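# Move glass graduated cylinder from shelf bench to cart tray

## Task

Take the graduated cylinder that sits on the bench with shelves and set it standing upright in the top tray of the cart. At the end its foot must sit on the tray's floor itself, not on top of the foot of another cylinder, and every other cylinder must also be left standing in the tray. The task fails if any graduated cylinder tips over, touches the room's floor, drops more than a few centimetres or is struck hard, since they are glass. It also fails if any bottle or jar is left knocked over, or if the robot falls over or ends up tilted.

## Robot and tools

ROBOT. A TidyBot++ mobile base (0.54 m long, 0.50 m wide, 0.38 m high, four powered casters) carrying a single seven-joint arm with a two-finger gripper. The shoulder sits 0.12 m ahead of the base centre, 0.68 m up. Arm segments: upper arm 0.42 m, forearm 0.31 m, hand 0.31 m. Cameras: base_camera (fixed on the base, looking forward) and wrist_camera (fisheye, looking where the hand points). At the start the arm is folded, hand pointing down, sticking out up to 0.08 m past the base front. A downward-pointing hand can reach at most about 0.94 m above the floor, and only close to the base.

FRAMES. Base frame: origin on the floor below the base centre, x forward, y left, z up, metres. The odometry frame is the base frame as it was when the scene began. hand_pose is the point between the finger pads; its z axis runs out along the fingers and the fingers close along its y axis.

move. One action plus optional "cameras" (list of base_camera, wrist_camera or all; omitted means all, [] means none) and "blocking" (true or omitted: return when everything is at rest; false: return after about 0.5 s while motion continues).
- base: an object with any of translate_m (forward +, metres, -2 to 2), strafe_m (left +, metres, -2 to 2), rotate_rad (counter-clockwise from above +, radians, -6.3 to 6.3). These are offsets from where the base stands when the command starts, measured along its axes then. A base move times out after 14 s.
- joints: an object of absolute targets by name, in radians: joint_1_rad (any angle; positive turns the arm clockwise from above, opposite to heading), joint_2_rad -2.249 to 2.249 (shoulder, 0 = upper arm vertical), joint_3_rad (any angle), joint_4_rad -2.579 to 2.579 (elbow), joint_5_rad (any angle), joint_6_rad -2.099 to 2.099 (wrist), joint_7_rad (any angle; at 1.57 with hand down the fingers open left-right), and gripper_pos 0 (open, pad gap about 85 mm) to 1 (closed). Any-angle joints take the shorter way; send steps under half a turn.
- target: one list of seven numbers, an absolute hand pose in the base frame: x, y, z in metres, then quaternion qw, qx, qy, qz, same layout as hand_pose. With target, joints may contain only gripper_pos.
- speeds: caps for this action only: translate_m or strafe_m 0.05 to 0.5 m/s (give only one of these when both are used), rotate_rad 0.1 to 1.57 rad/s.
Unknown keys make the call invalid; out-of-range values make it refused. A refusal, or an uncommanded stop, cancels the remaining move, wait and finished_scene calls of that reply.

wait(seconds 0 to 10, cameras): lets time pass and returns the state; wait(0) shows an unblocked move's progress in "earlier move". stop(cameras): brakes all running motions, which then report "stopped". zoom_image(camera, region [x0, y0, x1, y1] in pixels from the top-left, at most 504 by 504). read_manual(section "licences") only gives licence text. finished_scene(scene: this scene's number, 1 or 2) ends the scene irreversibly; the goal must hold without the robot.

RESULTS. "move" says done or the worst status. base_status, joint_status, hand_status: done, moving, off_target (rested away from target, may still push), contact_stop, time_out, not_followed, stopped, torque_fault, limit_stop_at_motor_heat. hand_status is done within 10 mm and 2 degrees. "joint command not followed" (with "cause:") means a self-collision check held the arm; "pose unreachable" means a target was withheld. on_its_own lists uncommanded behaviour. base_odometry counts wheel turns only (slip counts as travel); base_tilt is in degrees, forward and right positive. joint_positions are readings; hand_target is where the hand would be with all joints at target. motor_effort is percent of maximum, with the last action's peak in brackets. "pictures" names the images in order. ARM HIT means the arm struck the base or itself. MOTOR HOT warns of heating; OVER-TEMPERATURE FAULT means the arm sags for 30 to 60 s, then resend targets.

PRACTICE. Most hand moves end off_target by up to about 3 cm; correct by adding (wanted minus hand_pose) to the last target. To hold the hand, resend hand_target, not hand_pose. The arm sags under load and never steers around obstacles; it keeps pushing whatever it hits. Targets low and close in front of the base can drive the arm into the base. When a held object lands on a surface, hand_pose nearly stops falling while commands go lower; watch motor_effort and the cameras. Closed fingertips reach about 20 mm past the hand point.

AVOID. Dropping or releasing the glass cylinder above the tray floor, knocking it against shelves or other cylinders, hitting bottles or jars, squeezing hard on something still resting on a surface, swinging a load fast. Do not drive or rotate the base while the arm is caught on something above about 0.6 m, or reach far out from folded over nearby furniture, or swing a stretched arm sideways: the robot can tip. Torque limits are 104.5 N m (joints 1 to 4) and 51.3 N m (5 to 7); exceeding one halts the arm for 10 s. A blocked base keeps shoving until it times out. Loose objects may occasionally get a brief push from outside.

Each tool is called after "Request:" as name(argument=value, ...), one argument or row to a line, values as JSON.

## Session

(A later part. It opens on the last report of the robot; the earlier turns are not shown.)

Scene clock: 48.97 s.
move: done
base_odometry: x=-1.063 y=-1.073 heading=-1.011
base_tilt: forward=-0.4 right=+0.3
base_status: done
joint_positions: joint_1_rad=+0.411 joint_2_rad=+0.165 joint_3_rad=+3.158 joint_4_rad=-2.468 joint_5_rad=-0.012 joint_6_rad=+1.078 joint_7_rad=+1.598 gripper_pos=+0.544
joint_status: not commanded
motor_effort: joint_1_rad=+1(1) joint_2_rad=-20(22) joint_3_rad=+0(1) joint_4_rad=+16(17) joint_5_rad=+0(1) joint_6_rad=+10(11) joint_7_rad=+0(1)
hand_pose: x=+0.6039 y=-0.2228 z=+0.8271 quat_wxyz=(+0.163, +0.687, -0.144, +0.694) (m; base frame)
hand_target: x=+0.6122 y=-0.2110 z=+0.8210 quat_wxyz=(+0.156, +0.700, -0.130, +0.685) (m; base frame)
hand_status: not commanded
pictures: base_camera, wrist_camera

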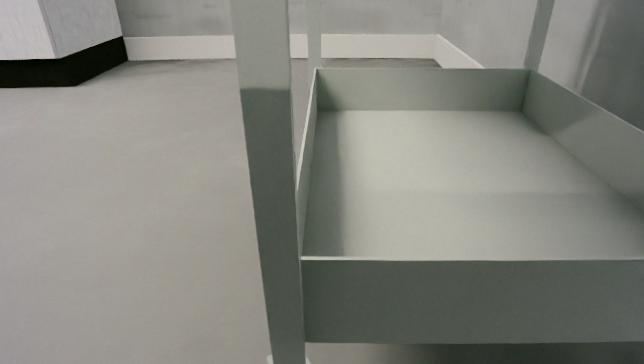

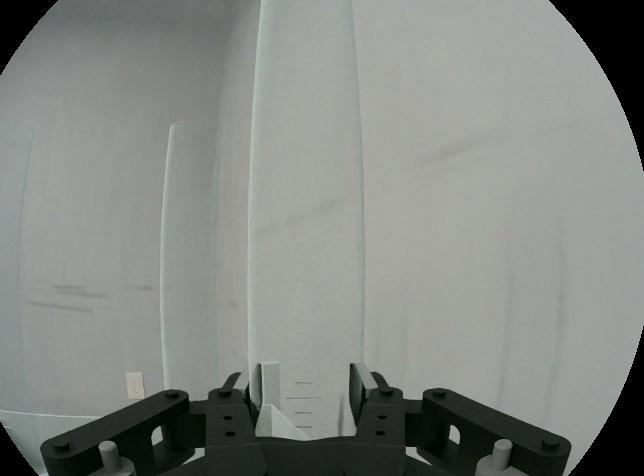

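Request:
move(
  joints={"joint_1_rad": 0.397, "joint_2_rad": 0.232, "joint_3_rad": 3.152, "joint_4_rad": -2.493, "joint_5_rad": 0, "joint_6_rad": 1.2, "joint_7_rad": 1.61},
  cameras=["wrist_camera"],
)

Request:
move(
  joints={"joint_1_rad": 0.397, "joint_2_rad": 0.2505, "joint_3_rad": 3.152, "joint_4_rad": -2.501, "joint_5_rad": 0, "joint_6_rad": 1.226, "joint_7_rad": 1.61},
  cameras=[],
)

Request:
move(
  joints={"joint_1_rad": 0.397, "joint_2_rad": 0.269, "joint_3_rad": 3.152, "joint_4_rad": -2.508, "joint_5_rad": 0, "joint_6_rad": 1.252, "joint_7_rad": 1.61},
)

Request:
zoom_image(
  camera="wrist_camera",
  region=[180, 180, 440, 440],
)

Scene clock: 50.17 s.
move: done
base_odometry: x=-1.063 y=-1.073 heading=-1.011
base_tilt: forward=-0.4 right=+0.2
base_status: not commanded
joint_positions: joint_1_rad=+0.411 joint_2_rad=+0.230 joint_3_rad=+3.158 joint_4_rad=-2.489 joint_5_rad=-0.012 joint_6_rad=+1.148 joint_7_rad=+1.598 gripper_pos=+0.544
joint_status: all done
motor_effort: joint_1_rad=+1(2) joint_2_rad=-21(24) joint_3_rad=-1(1) joint_4_rad=+14(16) joint_5_rad=+0(1) joint_6_rad=+10(12) joint_7_rad=-1(1)
hand_pose: x=+0.6065 y=-0.2239 z=+0.8049 quat_wxyz=(+0.163, +0.692, -0.145, +0.688) (m; base frame)
hand_target: x=+0.6110 y=-0.2103 z=+0.8180 quat_wxyz=(+0.161, +0.679, -0.126, +0.705) (m; base frame)
hand_status: not commanded
pictures: wrist_camera

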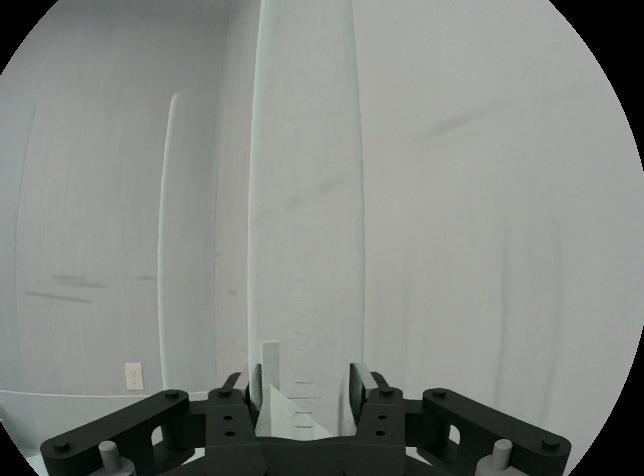

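Scene clock: 50.77 s.
move: done
base_odometry: x=-1.063 y=-1.073 heading=-1.011
base_tilt: forward=-0.5 right=+0.2
base_status: not commanded
joint_positions: joint_1_rad=+0.411 joint_2_rad=+0.244 joint_3_rad=+3.158 joint_4_rad=-2.494 joint_5_rad=-0.012 joint_6_rad=+1.161 joint_7_rad=+1.598 gripper_pos=+0.544
joint_status: all done
motor_effort: joint_1_rad=+1(1) joint_2_rad=-22(23) joint_3_rad=+0(1) joint_4_rad=+14(15) joint_5_rad=+0(1) joint_6_rad=+9(11) joint_7_rad=+0(1)
hand_pose: x=+0.6067 y=-0.2240 z=+0.7989 quat_wxyz=(+0.162, +0.694, -0.145, +0.686) (m; base frame)
hand_target: x=+0.6109 y=-0.2102 z=+0.8128 quat_wxyz=(+0.161, +0.679, -0.125, +0.705) (m; base frame)
hand_status: not commanded
pictures: none
No camera images: "cameras" was empty.

Scene clock: 51.33 s.
move: done
base_odometry: x=-1.063 y=-1.073 heading=-1.011
base_tilt: forward=-0.4 right=+0.4
base_status: not commanded
joint_positions: joint_1_rad=+0.411 joint_2_rad=+0.258 joint_3_rad=+3.158 joint_4_rad=-2.498 joint_5_rad=-0.012 joint_6_rad=+1.185 joint_7_rad=+1.598 gripper_pos=+0.544
joint_status: all done
motor_effort: joint_1_rad=+1(2) joint_2_rad=-21(23) joint_3_rad=-1(1) joint_4_rad=+13(14) joint_5_rad=+0(1) joint_6_rad=+11(12) joint_7_rad=-1(2)
hand_pose: x=+0.6071 y=-0.2241 z=+0.7970 quat_wxyz=(+0.163, +0.692, -0.145, +0.688) (m; base frame)
hand_target: x=+0.6110 y=-0.2102 z=+0.8080 quat_wxyz=(+0.161, +0.679, -0.125, +0.705) (m; base frame)
hand_status: not commanded
pictures: base_camera, wrist_camera

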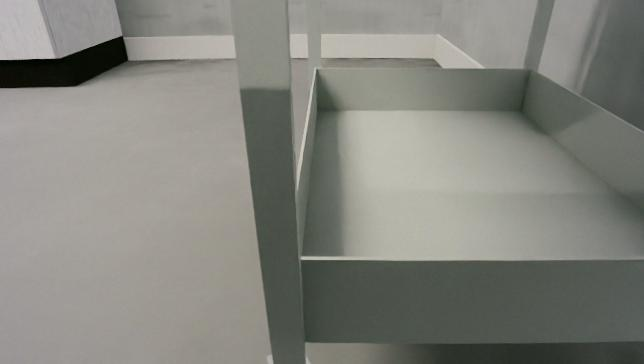

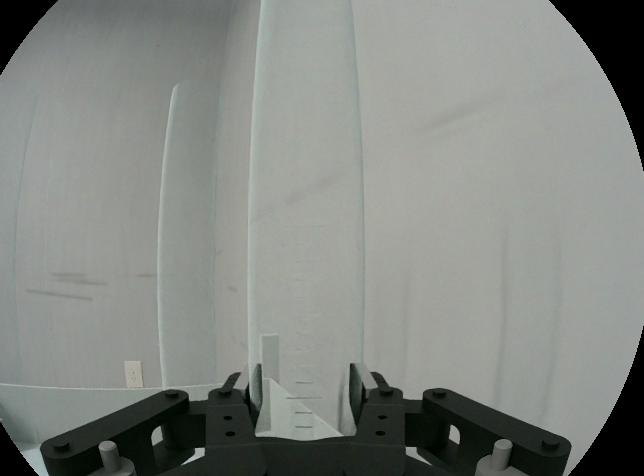

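Scaled by 1.938.

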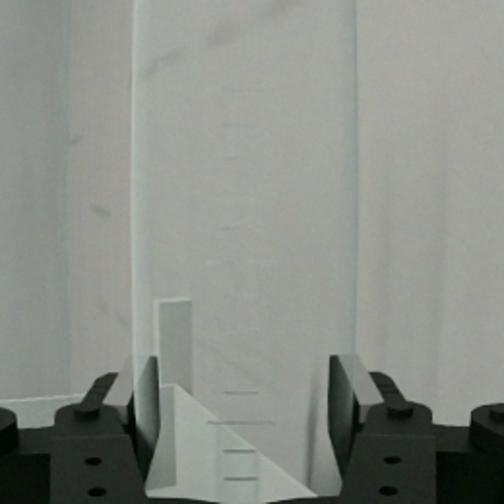

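Request:
move(
  joints={"joint_1_rad": 0.397, "joint_2_rad": 0.283, "joint_3_rad": 3.152, "joint_4_rad": -2.514, "joint_5_rad": 0, "joint_6_rad": 1.272, "joint_7_rad": 1.61},
  cameras=[],
)

Scene clock: 52.00 s.
move: done
base_odometry: x=-1.063 y=-1.073 heading=-1.011
base_tilt: forward=-0.4 right=+0.4
base_status: not commanded
joint_positions: joint_1_rad=+0.411 joint_2_rad=+0.267 joint_3_rad=+3.158 joint_4_rad=-2.502 joint_5_rad=-0.012 joint_6_rad=+1.206 joint_7_rad=+1.598 gripper_pos=+0.544
joint_status: all done
motor_effort: joint_1_rad=+1(2) joint_2_rad=-22(22) joint_3_rad=-1(1) joint_4_rad=+12(15) joint_5_rad=+0(1) joint_6_rad=+10(10) joint_7_rad=-1(1)
hand_pose: x=+0.6071 y=-0.2241 z=+0.7972 quat_wxyz=(+0.164, +0.689, -0.144, +0.691) (m; base frame)
hand_target: x=+0.6108 y=-0.2101 z=+0.8042 quat_wxyz=(+0.161, +0.679, -0.125, +0.705) (m; base frame)
hand_status: not commanded
pictures: none
No camera images: "cameras" was empty.

Request:
move(
  joints={"gripper_pos": 0.5},
  cameras=[],
)

Request:
move(
  joints={"gripper_pos": 0.15},
)

Request:
zoom_image(
  camera="wrist_camera",
  region=[180, 180, 440, 440],
)

Scene clock: 52.77 s.
move: done
base_odometry: x=-1.063 y=-1.073 heading=-1.011
base_tilt: forward=-0.4 right=+0.3
base_status: not commanded
joint_positions: joint_1_rad=+0.411 joint_2_rad=+0.267 joint_3_rad=+3.158 joint_4_rad=-2.502 joint_5_rad=-0.012 joint_6_rad=+1.208 joint_7_rad=+1.598 gripper_pos=+0.500
joint_status: all done
motor_effort: joint_1_rad=+1(1) joint_2_rad=-21(22) joint_3_rad=-1(1) joint_4_rad=+12(12) joint_5_rad=+0(1) joint_6_rad=+9(10) joint_7_rad=-1(1)
hand_pose: x=+0.6071 y=-0.2241 z=+0.7980 quat_wxyz=(+0.164, +0.689, -0.144, +0.692) (m; base frame)
hand_target: x=+0.6108 y=-0.2101 z=+0.8042 quat_wxyz=(+0.161, +0.679, -0.125, +0.705) (m; base frame)
hand_status: not commanded
pictures: none
No camera images: "cameras" was empty.

Scene clock: 53.50 s.
move: done
base_odometry: x=-1.063 y=-1.073 heading=-1.011
base_tilt: forward=-0.4 right=+0.3
base_status: not commanded
joint_positions: joint_1_rad=+0.411 joint_2_rad=+0.267 joint_3_rad=+3.158 joint_4_rad=-2.502 joint_5_rad=-0.012 joint_6_rad=+1.208 joint_7_rad=+1.598 gripper_pos=+0.150
joint_status: all done
motor_effort: joint_1_rad=+1(1) joint_2_rad=-20(21) joint_3_rad=-1(1) joint_4_rad=+11(12) joint_5_rad=+0(0) joint_6_rad=+8(9) joint_7_rad=-1(1)
hand_pose: x=+0.6071 y=-0.2241 z=+0.7980 quat_wxyz=(+0.164, +0.689, -0.144, +0.692) (m; base frame)
hand_target: x=+0.6108 y=-0.2101 z=+0.8042 quat_wxyz=(+0.161, +0.679, -0.125, +0.705) (m; base frame)
hand_status: not commanded
pictures: base_camera, wrist_camera

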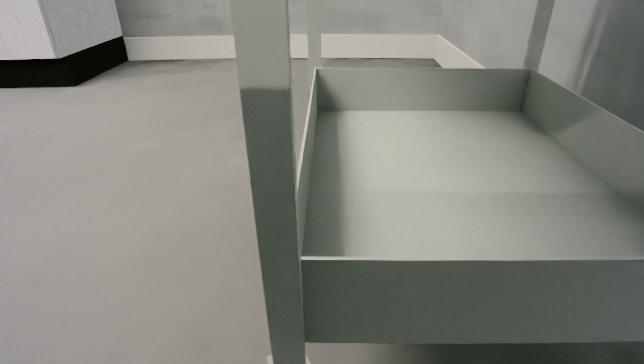

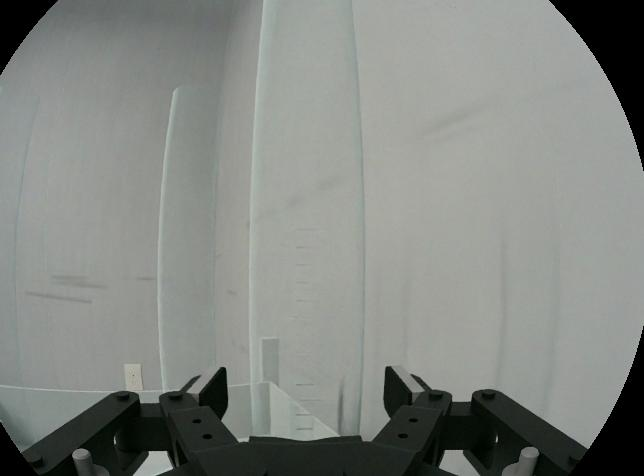

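Scaled by 1.938.

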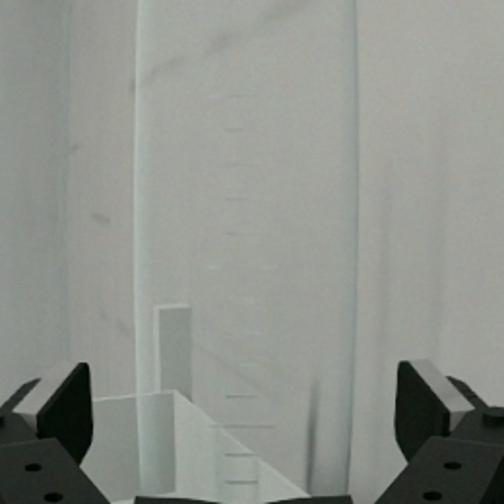

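Request:
move(
  base={"translate_m": -0.0455, "strafe_m": 0.0207},
  speeds={"translate_m": 0.08},
)

Request:
zoom_image(
  camera="wrist_camera",
  region=[180, 180, 440, 440],
)

Scene clock: 55.53 s.
move: done
base_odometry: x=-1.069 y=-1.024 heading=-1.012
base_tilt: forward=-0.4 right=+0.2
base_status: done
joint_positions: joint_1_rad=+0.411 joint_2_rad=+0.270 joint_3_rad=+3.158 joint_4_rad=-2.503 joint_5_rad=-0.012 joint_6_rad=+1.208 joint_7_rad=+1.598 gripper_pos=+0.150
joint_status: not commanded
motor_effort: joint_1_rad=+1(2) joint_2_rad=-20(22) joint_3_rad=-1(1) joint_4_rad=+11(12) joint_5_rad=+0(0) joint_6_rad=+8(9) joint_7_rad=-1(1)
hand_pose: x=+0.6070 y=-0.2240 z=+0.7957 quat_wxyz=(+0.164, +0.690, -0.144, +0.690) (m; base frame)
hand_target: x=+0.6108 y=-0.2101 z=+0.8042 quat_wxyz=(+0.161, +0.679, -0.125, +0.705) (m; base frame)
hand_status: not commanded
pictures: base_camera, wrist_camera

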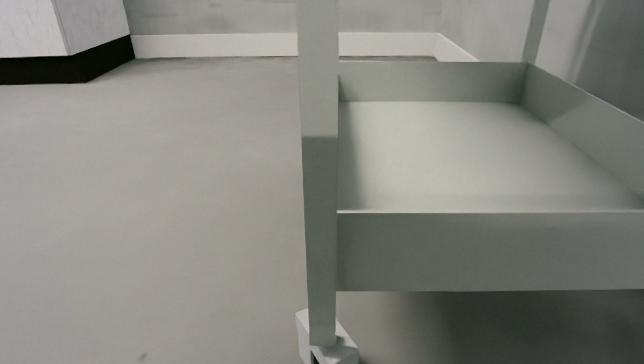

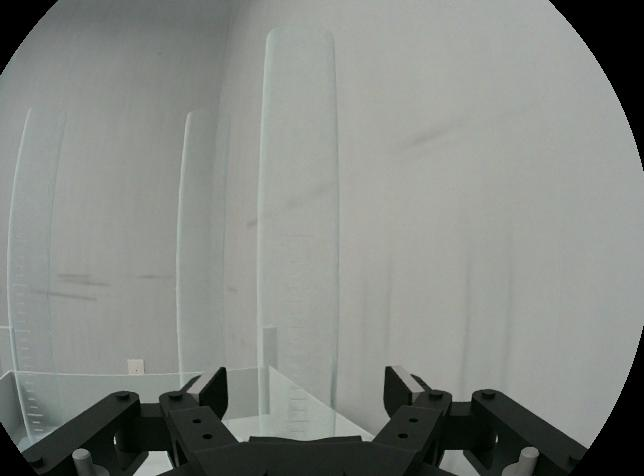

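Scaled by 1.938.

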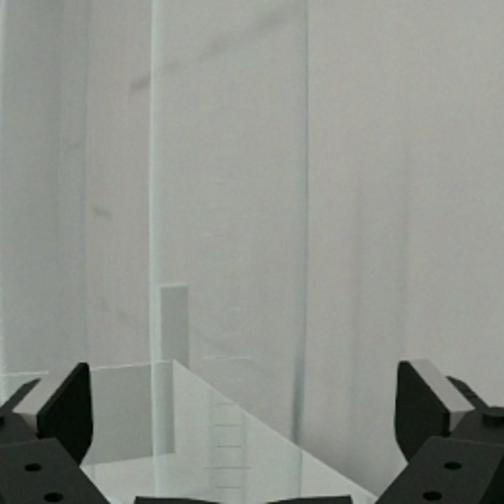

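Request:
move(
  base={"translate_m": -0.30, "strafe_m": 0.085},
  speeds={"translate_m": 0.25},
)

Request:
zoom_image(
  camera="wrist_camera",
  region=[60, 120, 460, 440],
)

Scene clock: 57.73 s.
move: done
base_odometry: x=-1.156 y=-0.724 heading=-1.012
base_tilt: forward=-0.5 right=+0.3
base_status: done
joint_positions: joint_1_rad=+0.411 joint_2_rad=+0.273 joint_3_rad=+3.158 joint_4_rad=-2.504 joint_5_rad=-0.012 joint_6_rad=+1.209 joint_7_rad=+1.598 gripper_pos=+0.150
joint_status: not commanded
motor_effort: joint_1_rad=+1(2) joint_2_rad=-20(22) joint_3_rad=-1(1) joint_4_rad=+12(13) joint_5_rad=+0(1) joint_6_rad=+9(9) joint_7_rad=-1(1)
hand_pose: x=+0.6070 y=-0.2239 z=+0.7942 quat_wxyz=(+0.163, +0.691, -0.144, +0.689) (m; base frame)
hand_target: x=+0.6108 y=-0.2101 z=+0.8042 quat_wxyz=(+0.161, +0.679, -0.125, +0.705) (m; base frame)
hand_status: not commanded
pictures: base_camera, wrist_camera

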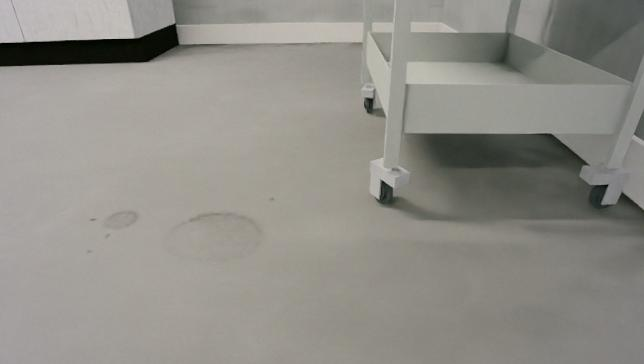

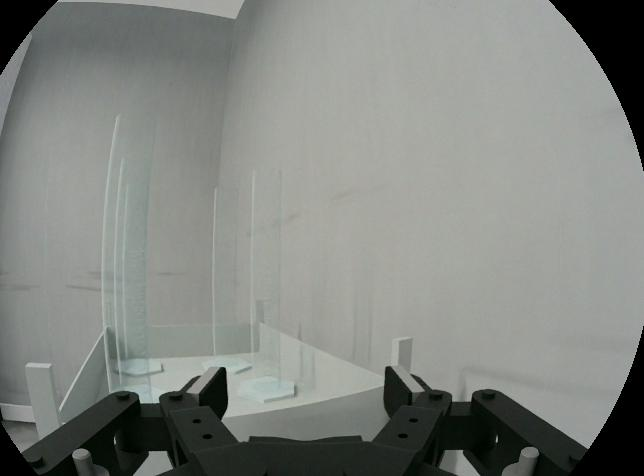

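Scaled by 1.260.

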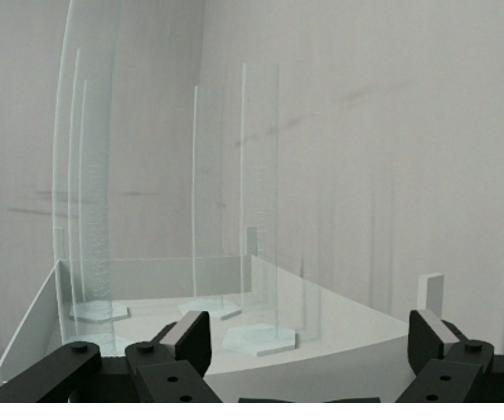

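Request:
move(
  base={"translate_m": -0.95, "strafe_m": 1.2, "rotate_rad": 3.14},
  joints={"joint_1_rad": 0.0, "joint_2_rad": -0.33, "joint_3_rad": 3.152, "joint_4_rad": -0.97, "joint_5_rad": 0, "joint_6_rad": -1.2, "joint_7_rad": 1.61, "gripper_pos": 0},
)

Scene clock: 65.87 s.
move: done
base_odometry: x=-0.643 y=+0.718 heading=+2.128
base_tilt: forward=-0.5 right=+0.3
base_status: done
joint_positions: joint_1_rad=+0.016 joint_2_rad=-0.326 joint_3_rad=+3.158 joint_4_rad=-0.978 joint_5_rad=-0.012 joint_6_rad=-1.126 joint_7_rad=+1.598 gripper_pos=+0.000
joint_status: all done
motor_effort: joint_1_rad=+1(3) joint_2_rad=-3(26) joint_3_rad=+0(4) joint_4_rad=+15(23) joint_5_rad=+0(2) joint_6_rad=+8(10) joint_7_rad=-1(2)
hand_pose: x=+0.4798 y=-0.0101 z=+1.2666 quat_wxyz=(+0.011, +0.776, -0.002, +0.630) (m; base frame)
hand_target: x=+0.4706 y=-0.0040 z=+1.2492 quat_wxyz=(+0.014, +0.796, +0.011, +0.606) (m; base frame)
hand_status: not commanded
pictures: base_camera, wrist_camera

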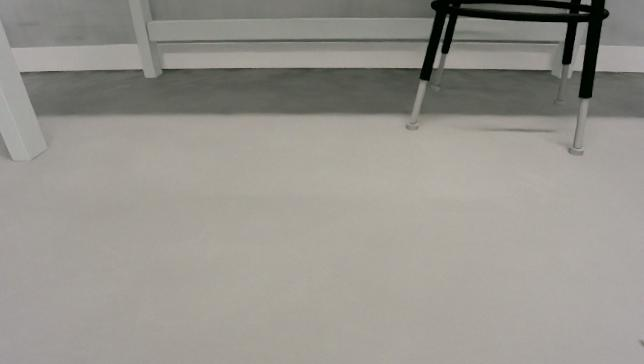

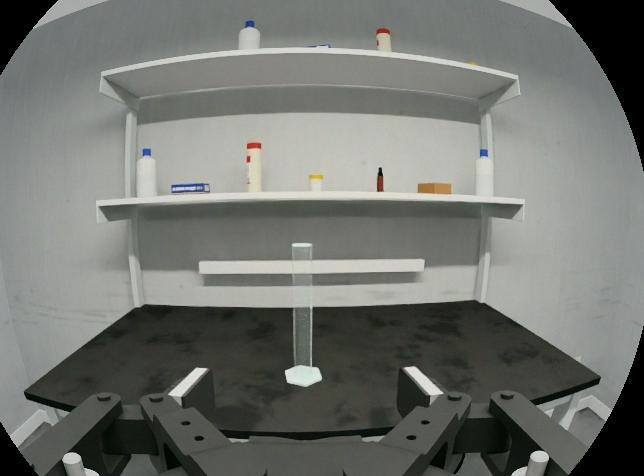

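Request:
zoom_image(
  camera="wrist_camera",
  region=[200, 220, 420, 440],
)

Request:
zoom_image(
  camera="wrist_camera",
  region=[0, 180, 644, 440],
)

Scaled by 2.291.

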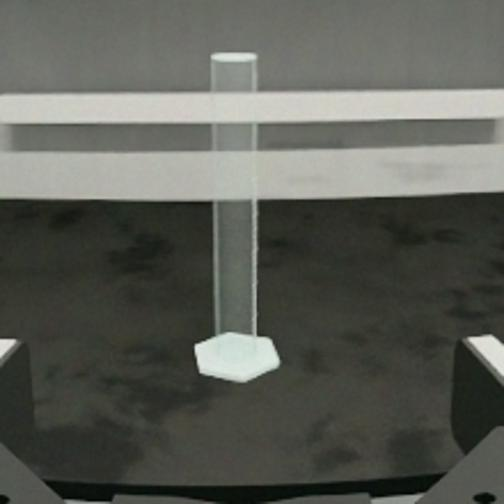

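Region (0, 180, 644, 440) is 644x260 pixels. A region can be at most 504 by 504 pixels.

Request:
move(
  base={"translate_m": 0.2},
  speeds={"translate_m": 0.2},
  joints={"joint_1_rad": 0.0, "joint_2_rad": -0.18, "joint_3_rad": 3.152, "joint_4_rad": -1.955, "joint_5_rad": 0, "joint_6_rad": 0.228, "joint_7_rad": 1.61, "gripper_pos": 0},
)

Request:
zoom_image(
  camera="wrist_camera",
  region=[180, 180, 440, 440],
)

Scene clock: 69.67 s.
move: done
base_odometry: x=-0.749 y=+0.888 heading=+2.128
base_tilt: forward=-0.4 right=+0.2
base_status: done
joint_positions: joint_1_rad=+0.016 joint_2_rad=-0.197 joint_3_rad=+3.158 joint_4_rad=-1.935 joint_5_rad=-0.012 joint_6_rad=+0.157 joint_7_rad=+1.598 gripper_pos=+0.000
joint_status: all done
motor_effort: joint_1_rad=+1(2) joint_2_rad=-13(18) joint_3_rad=+0(1) joint_4_rad=+21(24) joint_5_rad=+0(1) joint_6_rad=+7(10) joint_7_rad=-1(1)
hand_pose: x=+0.6577 y=-0.0180 z=+1.0387 quat_wxyz=(+0.016, +0.711, -0.008, +0.703) (m; base frame)
hand_target: x=+0.6628 y=-0.0049 z=+1.0394 quat_wxyz=(+0.017, +0.699, +0.009, +0.715) (m; base frame)
hand_status: not commanded
pictures: base_camera, wrist_camera

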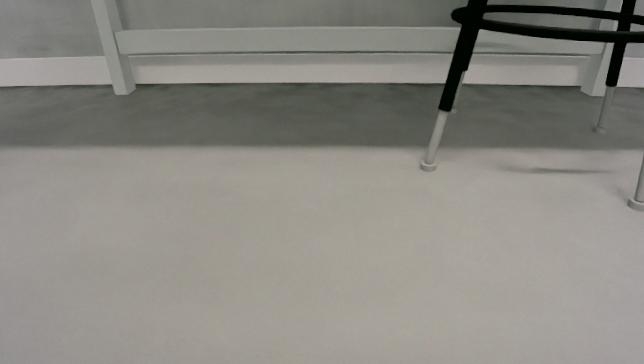

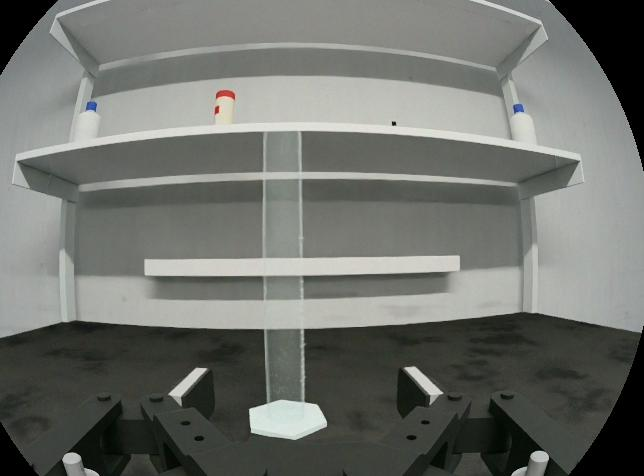

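Scaled by 1.938.

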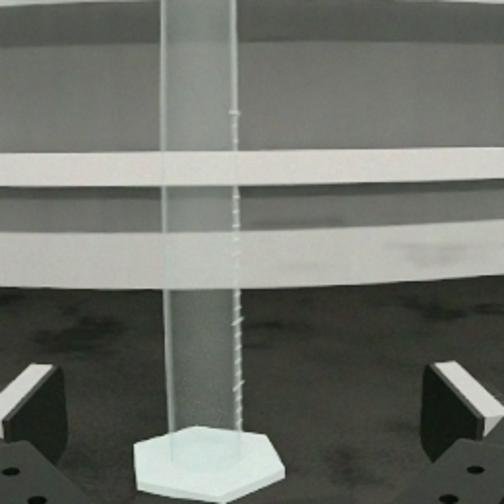

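Request:
move(
  base={"translate_m": 0.151, "strafe_m": 0.0114},
  speeds={"translate_m": 0.15},
)

Request:
zoom_image(
  camera="wrist_camera",
  region=[180, 180, 440, 440],
)

Scene clock: 71.83 s.
move: done
base_odometry: x=-0.838 y=+1.010 heading=+2.128
base_tilt: forward=-0.4 right=+0.2
base_status: done
joint_positions: joint_1_rad=+0.016 joint_2_rad=-0.184 joint_3_rad=+3.158 joint_4_rad=-1.937 joint_5_rad=-0.012 joint_6_rad=+0.160 joint_7_rad=+1.598 gripper_pos=+0.000
joint_status: not commanded
motor_effort: joint_1_rad=+1(2) joint_2_rad=-14(16) joint_3_rad=+0(1) joint_4_rad=+21(22) joint_5_rad=+0(0) joint_6_rad=+8(9) joint_7_rad=-1(1)
hand_pose: x=+0.6623 y=-0.0181 z=+1.0315 quat_wxyz=(+0.016, +0.715, -0.008, +0.699) (m; base frame)
hand_target: x=+0.6628 y=-0.0049 z=+1.0394 quat_wxyz=(+0.017, +0.699, +0.009, +0.715) (m; base frame)
hand_status: not commanded
pictures: base_camera, wrist_camera

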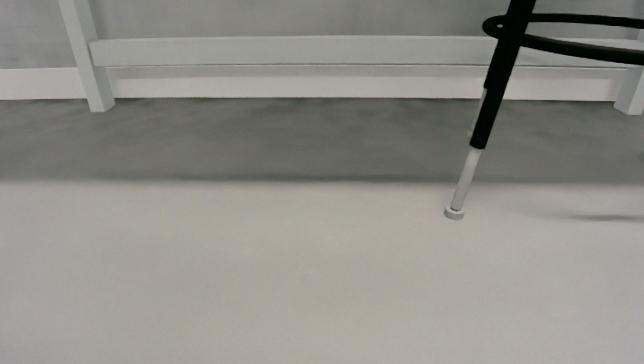

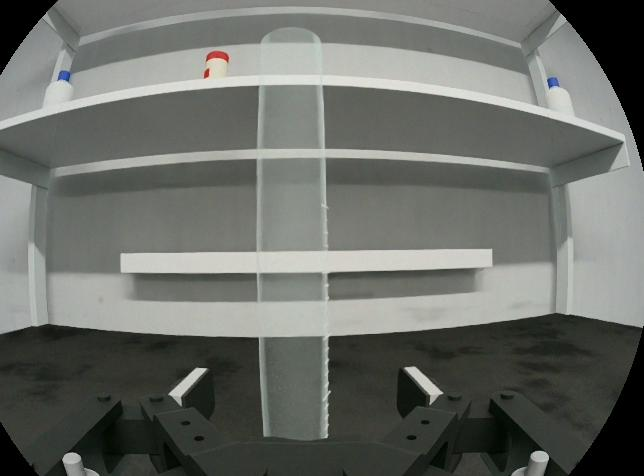

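Scaled by 1.938.

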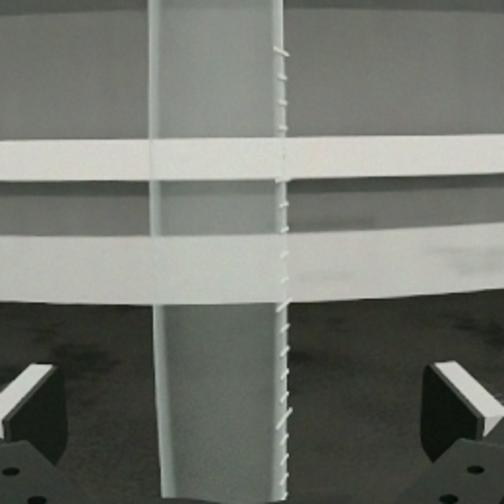

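Request:
move(
  base={"translate_m": 0.081, "strafe_m": 0.0035},
  speeds={"translate_m": 0.1},
  joints={"joint_1_rad": 0.0, "joint_2_rad": -0.208, "joint_3_rad": 3.152, "joint_4_rad": -1.903, "joint_5_rad": 0, "joint_6_rad": 0.10, "joint_7_rad": 1.61},
)

Request:
zoom_image(
  camera="wrist_camera",
  region=[180, 180, 440, 440],
)

Scene clock: 73.93 s.
move: done
base_odometry: x=-0.884 y=+1.077 heading=+2.128
base_tilt: forward=-0.3 right=+0.2
base_status: done
joint_positions: joint_1_rad=+0.016 joint_2_rad=-0.208 joint_3_rad=+3.158 joint_4_rad=-1.902 joint_5_rad=-0.012 joint_6_rad=+0.126 joint_7_rad=+1.598 gripper_pos=+0.000
joint_status: all done
motor_effort: joint_1_rad=+1(2) joint_2_rad=-13(17) joint_3_rad=+0(2) joint_4_rad=+21(22) joint_5_rad=+0(1) joint_6_rad=+8(9) joint_7_rad=-1(2)
hand_pose: x=+0.6554 y=-0.0179 z=+1.0554 quat_wxyz=(+0.016, +0.706, -0.008, +0.708) (m; base frame)
hand_target: x=+0.6554 y=-0.0049 z=+1.0470 quat_wxyz=(+0.016, +0.716, +0.010, +0.698) (m; base frame)
hand_status: not commanded
pictures: base_camera, wrist_camera

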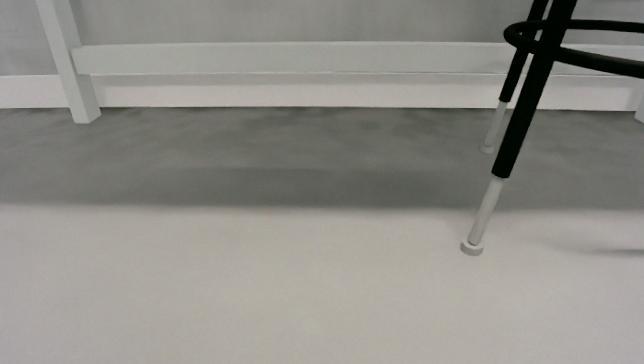

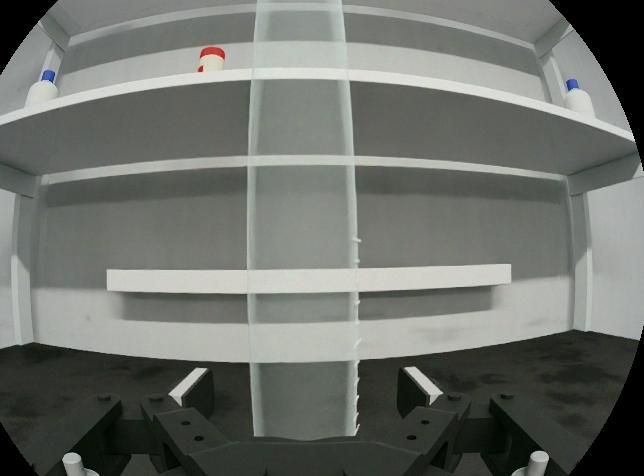

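Scaled by 1.938.

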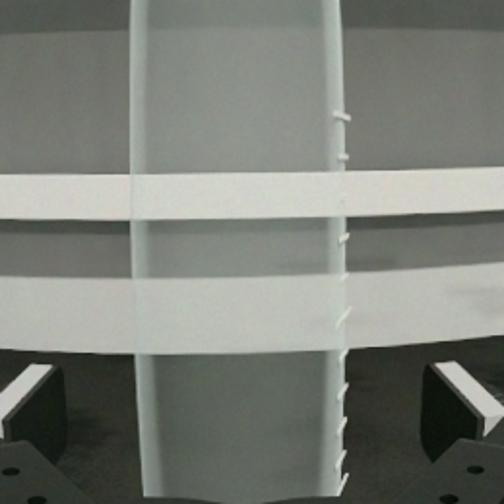

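Request:
move(
  base={"translate_m": 0.005},
  speeds={"translate_m": 0.05},
  joints={"gripper_pos": 0.42},
  cameras=[],
)

Request:
move(
  joints={"gripper_pos": 0.62},
)

Request:
zoom_image(
  camera="wrist_camera",
  region=[180, 180, 440, 440],
)

Scene clock: 76.07 s.
move: done
base_odometry: x=-0.887 y=+1.081 heading=+2.128
base_tilt: forward=-0.4 right=+0.2
base_status: done
joint_positions: joint_1_rad=+0.016 joint_2_rad=-0.210 joint_3_rad=+3.158 joint_4_rad=-1.902 joint_5_rad=-0.012 joint_6_rad=+0.126 joint_7_rad=+1.598 gripper_pos=+0.420
joint_status: all done
motor_effort: joint_1_rad=+1(1) joint_2_rad=-13(17) joint_3_rad=-1(1) joint_4_rad=+20(23) joint_5_rad=+0(0) joint_6_rad=+8(9) joint_7_rad=-1(1)
hand_pose: x=+0.6547 y=-0.0179 z=+1.0565 quat_wxyz=(+0.016, +0.706, -0.008, +0.708) (m; base frame)
hand_target: x=+0.6554 y=-0.0049 z=+1.0470 quat_wxyz=(+0.016, +0.716, +0.010, +0.698) (m; base frame)
hand_status: not commanded
pictures: none
No camera images: "cameras" was empty.

Scene clock: 76.70 s.
move: off_target
base_odometry: x=-0.887 y=+1.081 heading=+2.128
base_tilt: forward=-0.4 right=+0.2
base_status: not commanded
joint_positions: joint_1_rad=+0.016 joint_2_rad=-0.210 joint_3_rad=+3.158 joint_4_rad=-1.902 joint_5_rad=-0.012 joint_6_rad=+0.126 joint_7_rad=+1.598 gripper_pos=+0.545
joint_status: gripper_pos off_target (ended at +0.545, target +0.620)
motor_effort: joint_1_rad=+1(1) joint_2_rad=-12(14) joint_3_rad=+0(0) joint_4_rad=+21(22) joint_5_rad=+0(0) joint_6_rad=+8(9) joint_7_rad=-1(1)
hand_pose: x=+0.6547 y=-0.0178 z=+1.0565 quat_wxyz=(+0.016, +0.706, -0.008, +0.708) (m; base frame)
hand_target: x=+0.6554 y=-0.0049 z=+1.0470 quat_wxyz=(+0.016, +0.716, +0.010, +0.698) (m; base frame)
hand_status: not commanded
pictures: base_camera, wrist_camera

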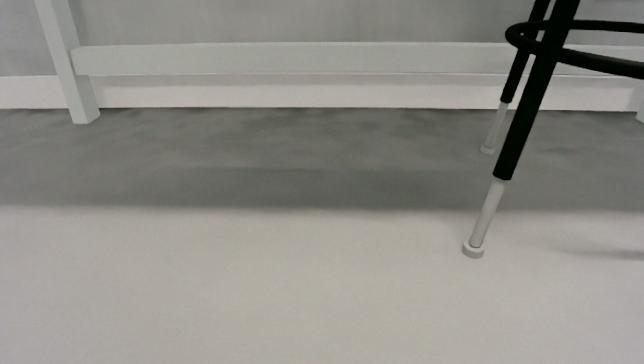

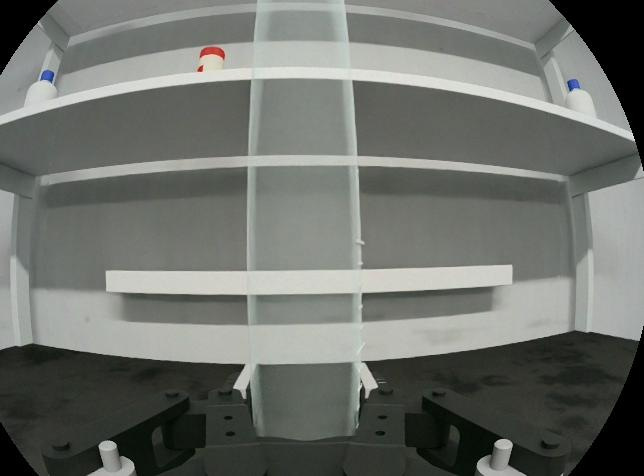

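Scaled by 1.938.

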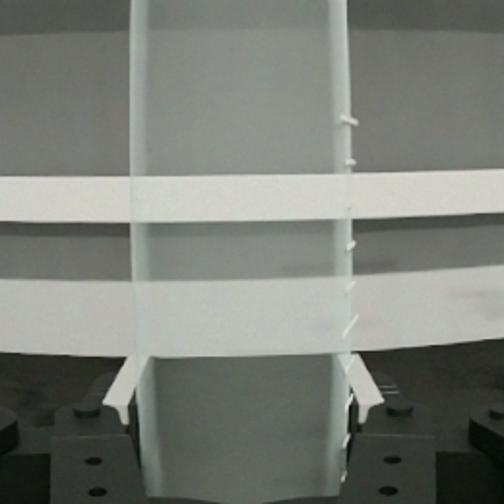

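Request:
move(
  joints={"gripper_pos": 0.68},
  cameras=[],
)

Request:
move(
  joints={"joint_1_rad": 0.0, "joint_2_rad": -0.213, "joint_3_rad": 3.152, "joint_4_rad": -1.80, "joint_5_rad": 0, "joint_6_rad": -0.012, "joint_7_rad": 1.61},
)

Request:
zoom_image(
  camera="wrist_camera",
  region=[180, 180, 440, 440],
)

Scene clock: 78.27 s.
move: off_target
base_odometry: x=-0.887 y=+1.081 heading=+2.128
base_tilt: forward=-0.5 right=+0.2
base_status: not commanded
joint_positions: joint_1_rad=+0.016 joint_2_rad=-0.210 joint_3_rad=+3.158 joint_4_rad=-1.902 joint_5_rad=-0.012 joint_6_rad=+0.126 joint_7_rad=+1.598 gripper_pos=+0.545
joint_status: gripper_pos off_target (ended at +0.545, target +0.680)
motor_effort: joint_1_rad=+1(1) joint_2_rad=-13(14) joint_3_rad=+0(1) joint_4_rad=+21(23) joint_5_rad=+0(0) joint_6_rad=+9(9) joint_7_rad=-1(1)
hand_pose: x=+0.6547 y=-0.0178 z=+1.0565 quat_wxyz=(+0.016, +0.706, -0.008, +0.708) (m; base frame)
hand_target: x=+0.6554 y=-0.0049 z=+1.0470 quat_wxyz=(+0.016, +0.716, +0.010, +0.698) (m; base frame)
hand_status: not commanded
pictures: none
No camera images: "cameras" was empty.

Scene clock: 79.20 s.
move: done
base_odometry: x=-0.887 y=+1.081 heading=+2.128
base_tilt: forward=-0.4 right=+0.1
base_status: not commanded
joint_positions: joint_1_rad=+0.016 joint_2_rad=-0.209 joint_3_rad=+3.158 joint_4_rad=-1.816 joint_5_rad=-0.012 joint_6_rad=+0.046 joint_7_rad=+1.598 gripper_pos=+0.545
joint_status: all done
motor_effort: joint_1_rad=+1(2) joint_2_rad=-16(17) joint_3_rad=-1(1) joint_4_rad=+24(25) joint_5_rad=+0(1) joint_6_rad=+11(12) joint_7_rad=-1(2)
hand_pose: x=+0.6572 y=-0.0177 z=+1.0849 quat_wxyz=(+0.016, +0.704, -0.008, +0.710) (m; base frame)
hand_target: x=+0.6556 y=-0.0050 z=+1.0792 quat_wxyz=(+0.016, +0.717, +0.010, +0.697) (m; base frame)
hand_status: not commanded
pictures: base_camera, wrist_camera

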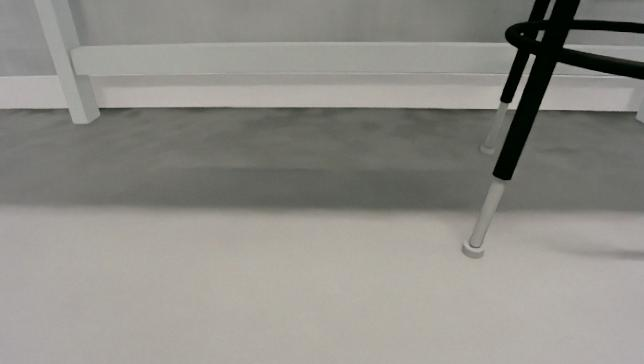

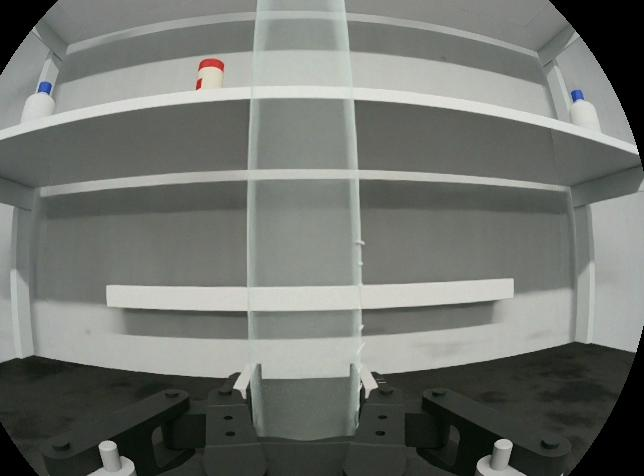

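Scaled by 1.938.

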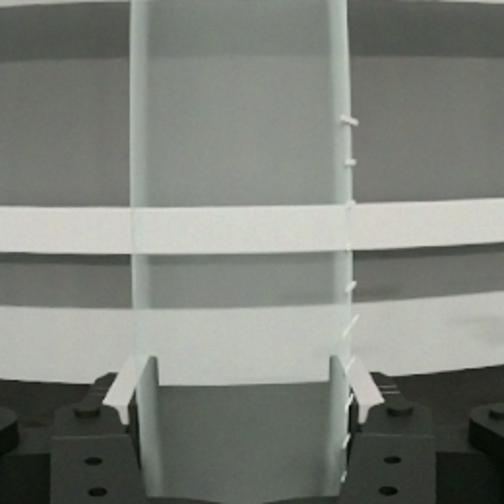

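Request:
move(
)

Scene clock: 80.00 s.
base_odometry: x=-0.887 y=+1.081 heading=+2.128
base_tilt: forward=-0.4 right=+0.2
base_status: not commanded
joint_positions: joint_1_rad=+0.016 joint_2_rad=-0.209 joint_3_rad=+3.158 joint_4_rad=-1.816 joint_5_rad=-0.012 joint_6_rad=+0.046 joint_7_rad=+1.598 gripper_pos=+0.545
joint_status: all done
motor_effort: joint_1_rad=+1(2) joint_2_rad=-15(17) joint_3_rad=-1(1) joint_4_rad=+24(25) joint_5_rad=+0(1) joint_6_rad=+10(12) joint_7_rad=-1(2)
hand_pose: x=+0.6572 y=-0.0177 z=+1.0849 quat_wxyz=(+0.016, +0.704, -0.008, +0.710) (m; base frame)
hand_target: x=+0.6556 y=-0.0050 z=+1.0792 quat_wxyz=(+0.016, +0.717, +0.010, +0.697) (m; base frame)
hand_status: not commanded
pictures: base_camera, wrist_camera

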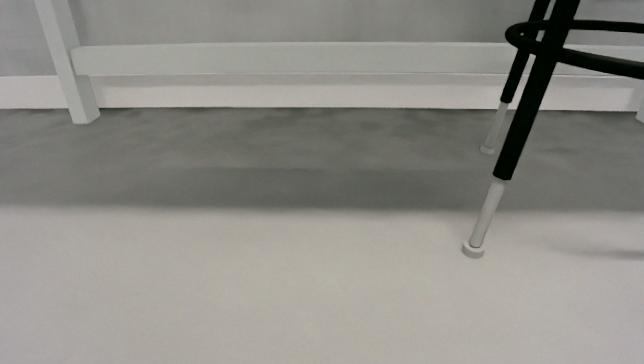

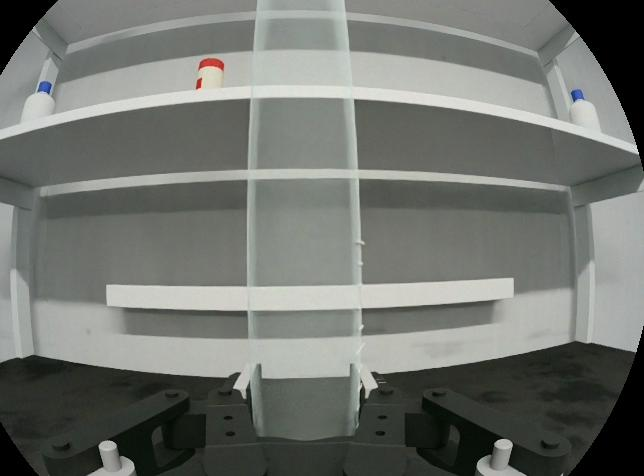

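Request:
move(
  joints={"gripper_pos": 0.70},
  cameras=[],
)

Request:
move(
  base={"translate_m": -0.45},
  speeds={"translate_m": 0.25},
)

Scene clock: 80.50 s.
move: off_target
base_odometry: x=-0.887 y=+1.081 heading=+2.128
base_tilt: forward=-0.4 right=+0.2
base_status: not commanded
joint_positions: joint_1_rad=+0.016 joint_2_rad=-0.209 joint_3_rad=+3.158 joint_4_rad=-1.816 joint_5_rad=-0.012 joint_6_rad=+0.046 joint_7_rad=+1.598 gripper_pos=+0.545
joint_status: gripper_pos off_target (ended at +0.545, target +0.700)
motor_effort: joint_1_rad=+1(1) joint_2_rad=-16(16) joint_3_rad=+0(1) joint_4_rad=+24(25) joint_5_rad=+0(0) joint_6_rad=+10(11) joint_7_rad=-1(1)
hand_pose: x=+0.6572 y=-0.0177 z=+1.0849 quat_wxyz=(+0.016, +0.704, -0.008, +0.710) (m; base frame)
hand_target: x=+0.6556 y=-0.0050 z=+1.0792 quat_wxyz=(+0.016, +0.717, +0.010, +0.697) (m; base frame)
hand_status: not commanded
pictures: none
No camera images: "cameras" was empty.

Scene clock: 83.20 s.
move: done
base_odometry: x=-0.649 y=+0.699 heading=+2.128
base_tilt: forward=-0.5 right=+0.3
base_status: done
joint_positions: joint_1_rad=+0.014 joint_2_rad=-0.211 joint_3_rad=+3.158 joint_4_rad=-1.816 joint_5_rad=-0.012 joint_6_rad=+0.045 joint_7_rad=+1.598 gripper_pos=+0.545
joint_status: not commanded
motor_effort: joint_1_rad=+1(2) joint_2_rad=-15(19) joint_3_rad=+0(4) joint_4_rad=+24(26) joint_5_rad=+0(0) joint_6_rad=+10(11) joint_7_rad=+0(1)
hand_pose: x=+0.6563 y=-0.0165 z=+1.0861 quat_wxyz=(+0.015, +0.703, -0.007, +0.711) (m; base frame)
hand_target: x=+0.6556 y=-0.0050 z=+1.0792 quat_wxyz=(+0.016, +0.717, +0.010, +0.697) (m; base frame)
hand_status: not commanded
pictures: base_camera, wrist_camera

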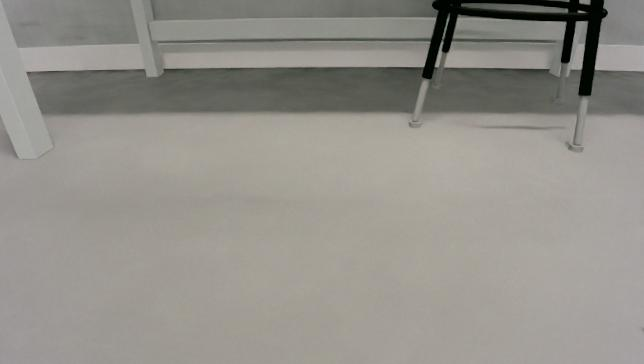

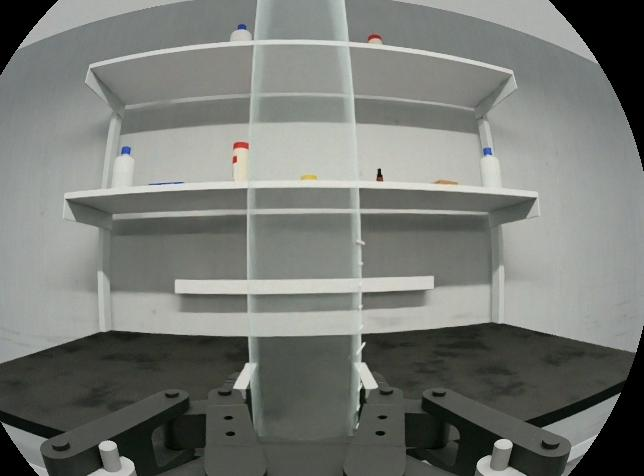

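Request:
move(
  base={"translate_m": -0.94, "strafe_m": 1.153, "rotate_rad": 3.142},
  speeds={"translate_m": 0.32, "rotate_rad": 0.75},
  joints={"joint_1_rad": 0.397, "joint_2_rad": -0.198, "joint_3_rad": 3.152, "joint_4_rad": -1.936, "joint_5_rad": 0.0, "joint_6_rad": 0.22, "joint_7_rad": 1.61},
)

Scene clock: 89.73 s.
move: done
base_odometry: x=-1.131 y=-0.708 heading=-1.012
base_tilt: forward=-0.4 right=+0.3
base_status: done
joint_positions: joint_1_rad=+0.386 joint_2_rad=-0.194 joint_3_rad=+3.156 joint_4_rad=-1.929 joint_5_rad=-0.012 joint_6_rad=+0.141 joint_7_rad=+1.598 gripper_pos=+0.545
joint_status: all done
motor_effort: joint_1_rad=+1(3) joint_2_rad=-16(18) joint_3_rad=+0(6) joint_4_rad=+24(26) joint_5_rad=+0(1) joint_6_rad=+11(11) joint_7_rad=-1(2)
hand_pose: x=+0.6167 y=-0.2107 z=+1.0363 quat_wxyz=(+0.144, +0.702, -0.138, +0.684) (m; base frame)
hand_target: x=+0.6134 y=-0.2126 z=+1.0585 quat_wxyz=(+0.160, +0.676, -0.127, +0.708) (m; base frame)
hand_status: not commanded
pictures: base_camera, wrist_camera

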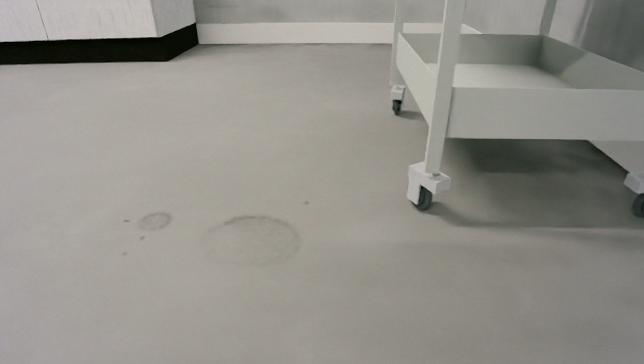

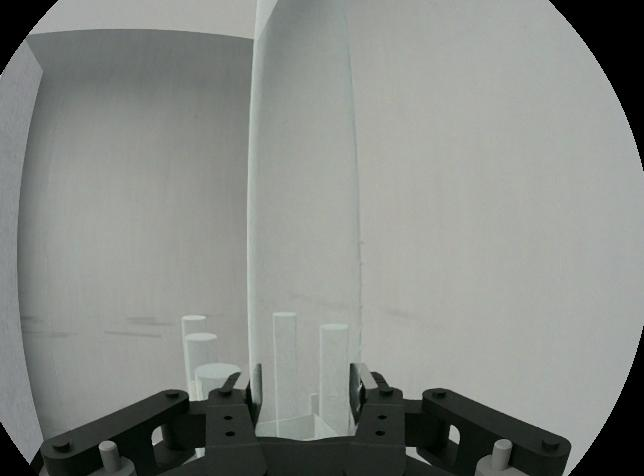

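Request:
move(
  joints={"joint_1_rad": 0.422, "joint_2_rad": -0.060, "joint_3_rad": 3.152, "joint_4_rad": -2.270, "joint_5_rad": 0.0, "joint_6_rad": 0.686, "joint_7_rad": 1.61},
)

Scene clock: 91.73 s.
move: done
base_odometry: x=-1.131 y=-0.708 heading=-1.012
base_tilt: forward=-0.4 right=+0.2
base_status: not commanded
joint_positions: joint_1_rad=+0.403 joint_2_rad=-0.061 joint_3_rad=+3.156 joint_4_rad=-2.266 joint_5_rad=-0.012 joint_6_rad=+0.603 joint_7_rad=+1.598 gripper_pos=+0.545
joint_status: all done
motor_effort: joint_1_rad=+1(2) joint_2_rad=-18(20) joint_3_rad=-1(1) joint_4_rad=+21(24) joint_5_rad=+0(1) joint_6_rad=+10(11) joint_7_rad=-1(1)
hand_pose: x=+0.6112 y=-0.2195 z=+0.9062 quat_wxyz=(+0.152, +0.703, -0.145, +0.679) (m; base frame)
hand_target: x=+0.6081 y=-0.2244 z=+0.9288 quat_wxyz=(+0.169, +0.677, -0.135, +0.703) (m; base frame)
hand_status: not commanded
pictures: base_camera, wrist_camera

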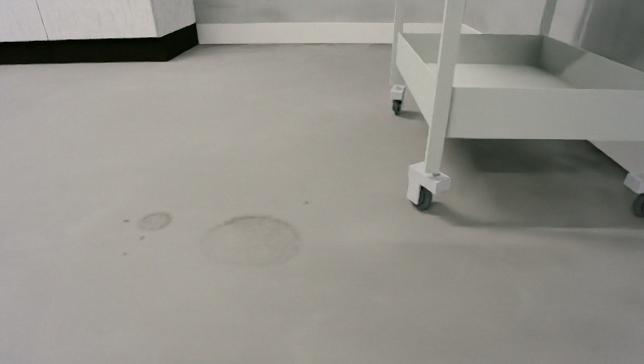

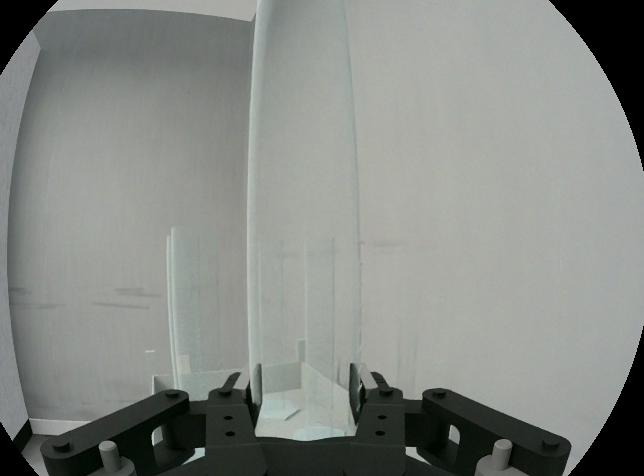

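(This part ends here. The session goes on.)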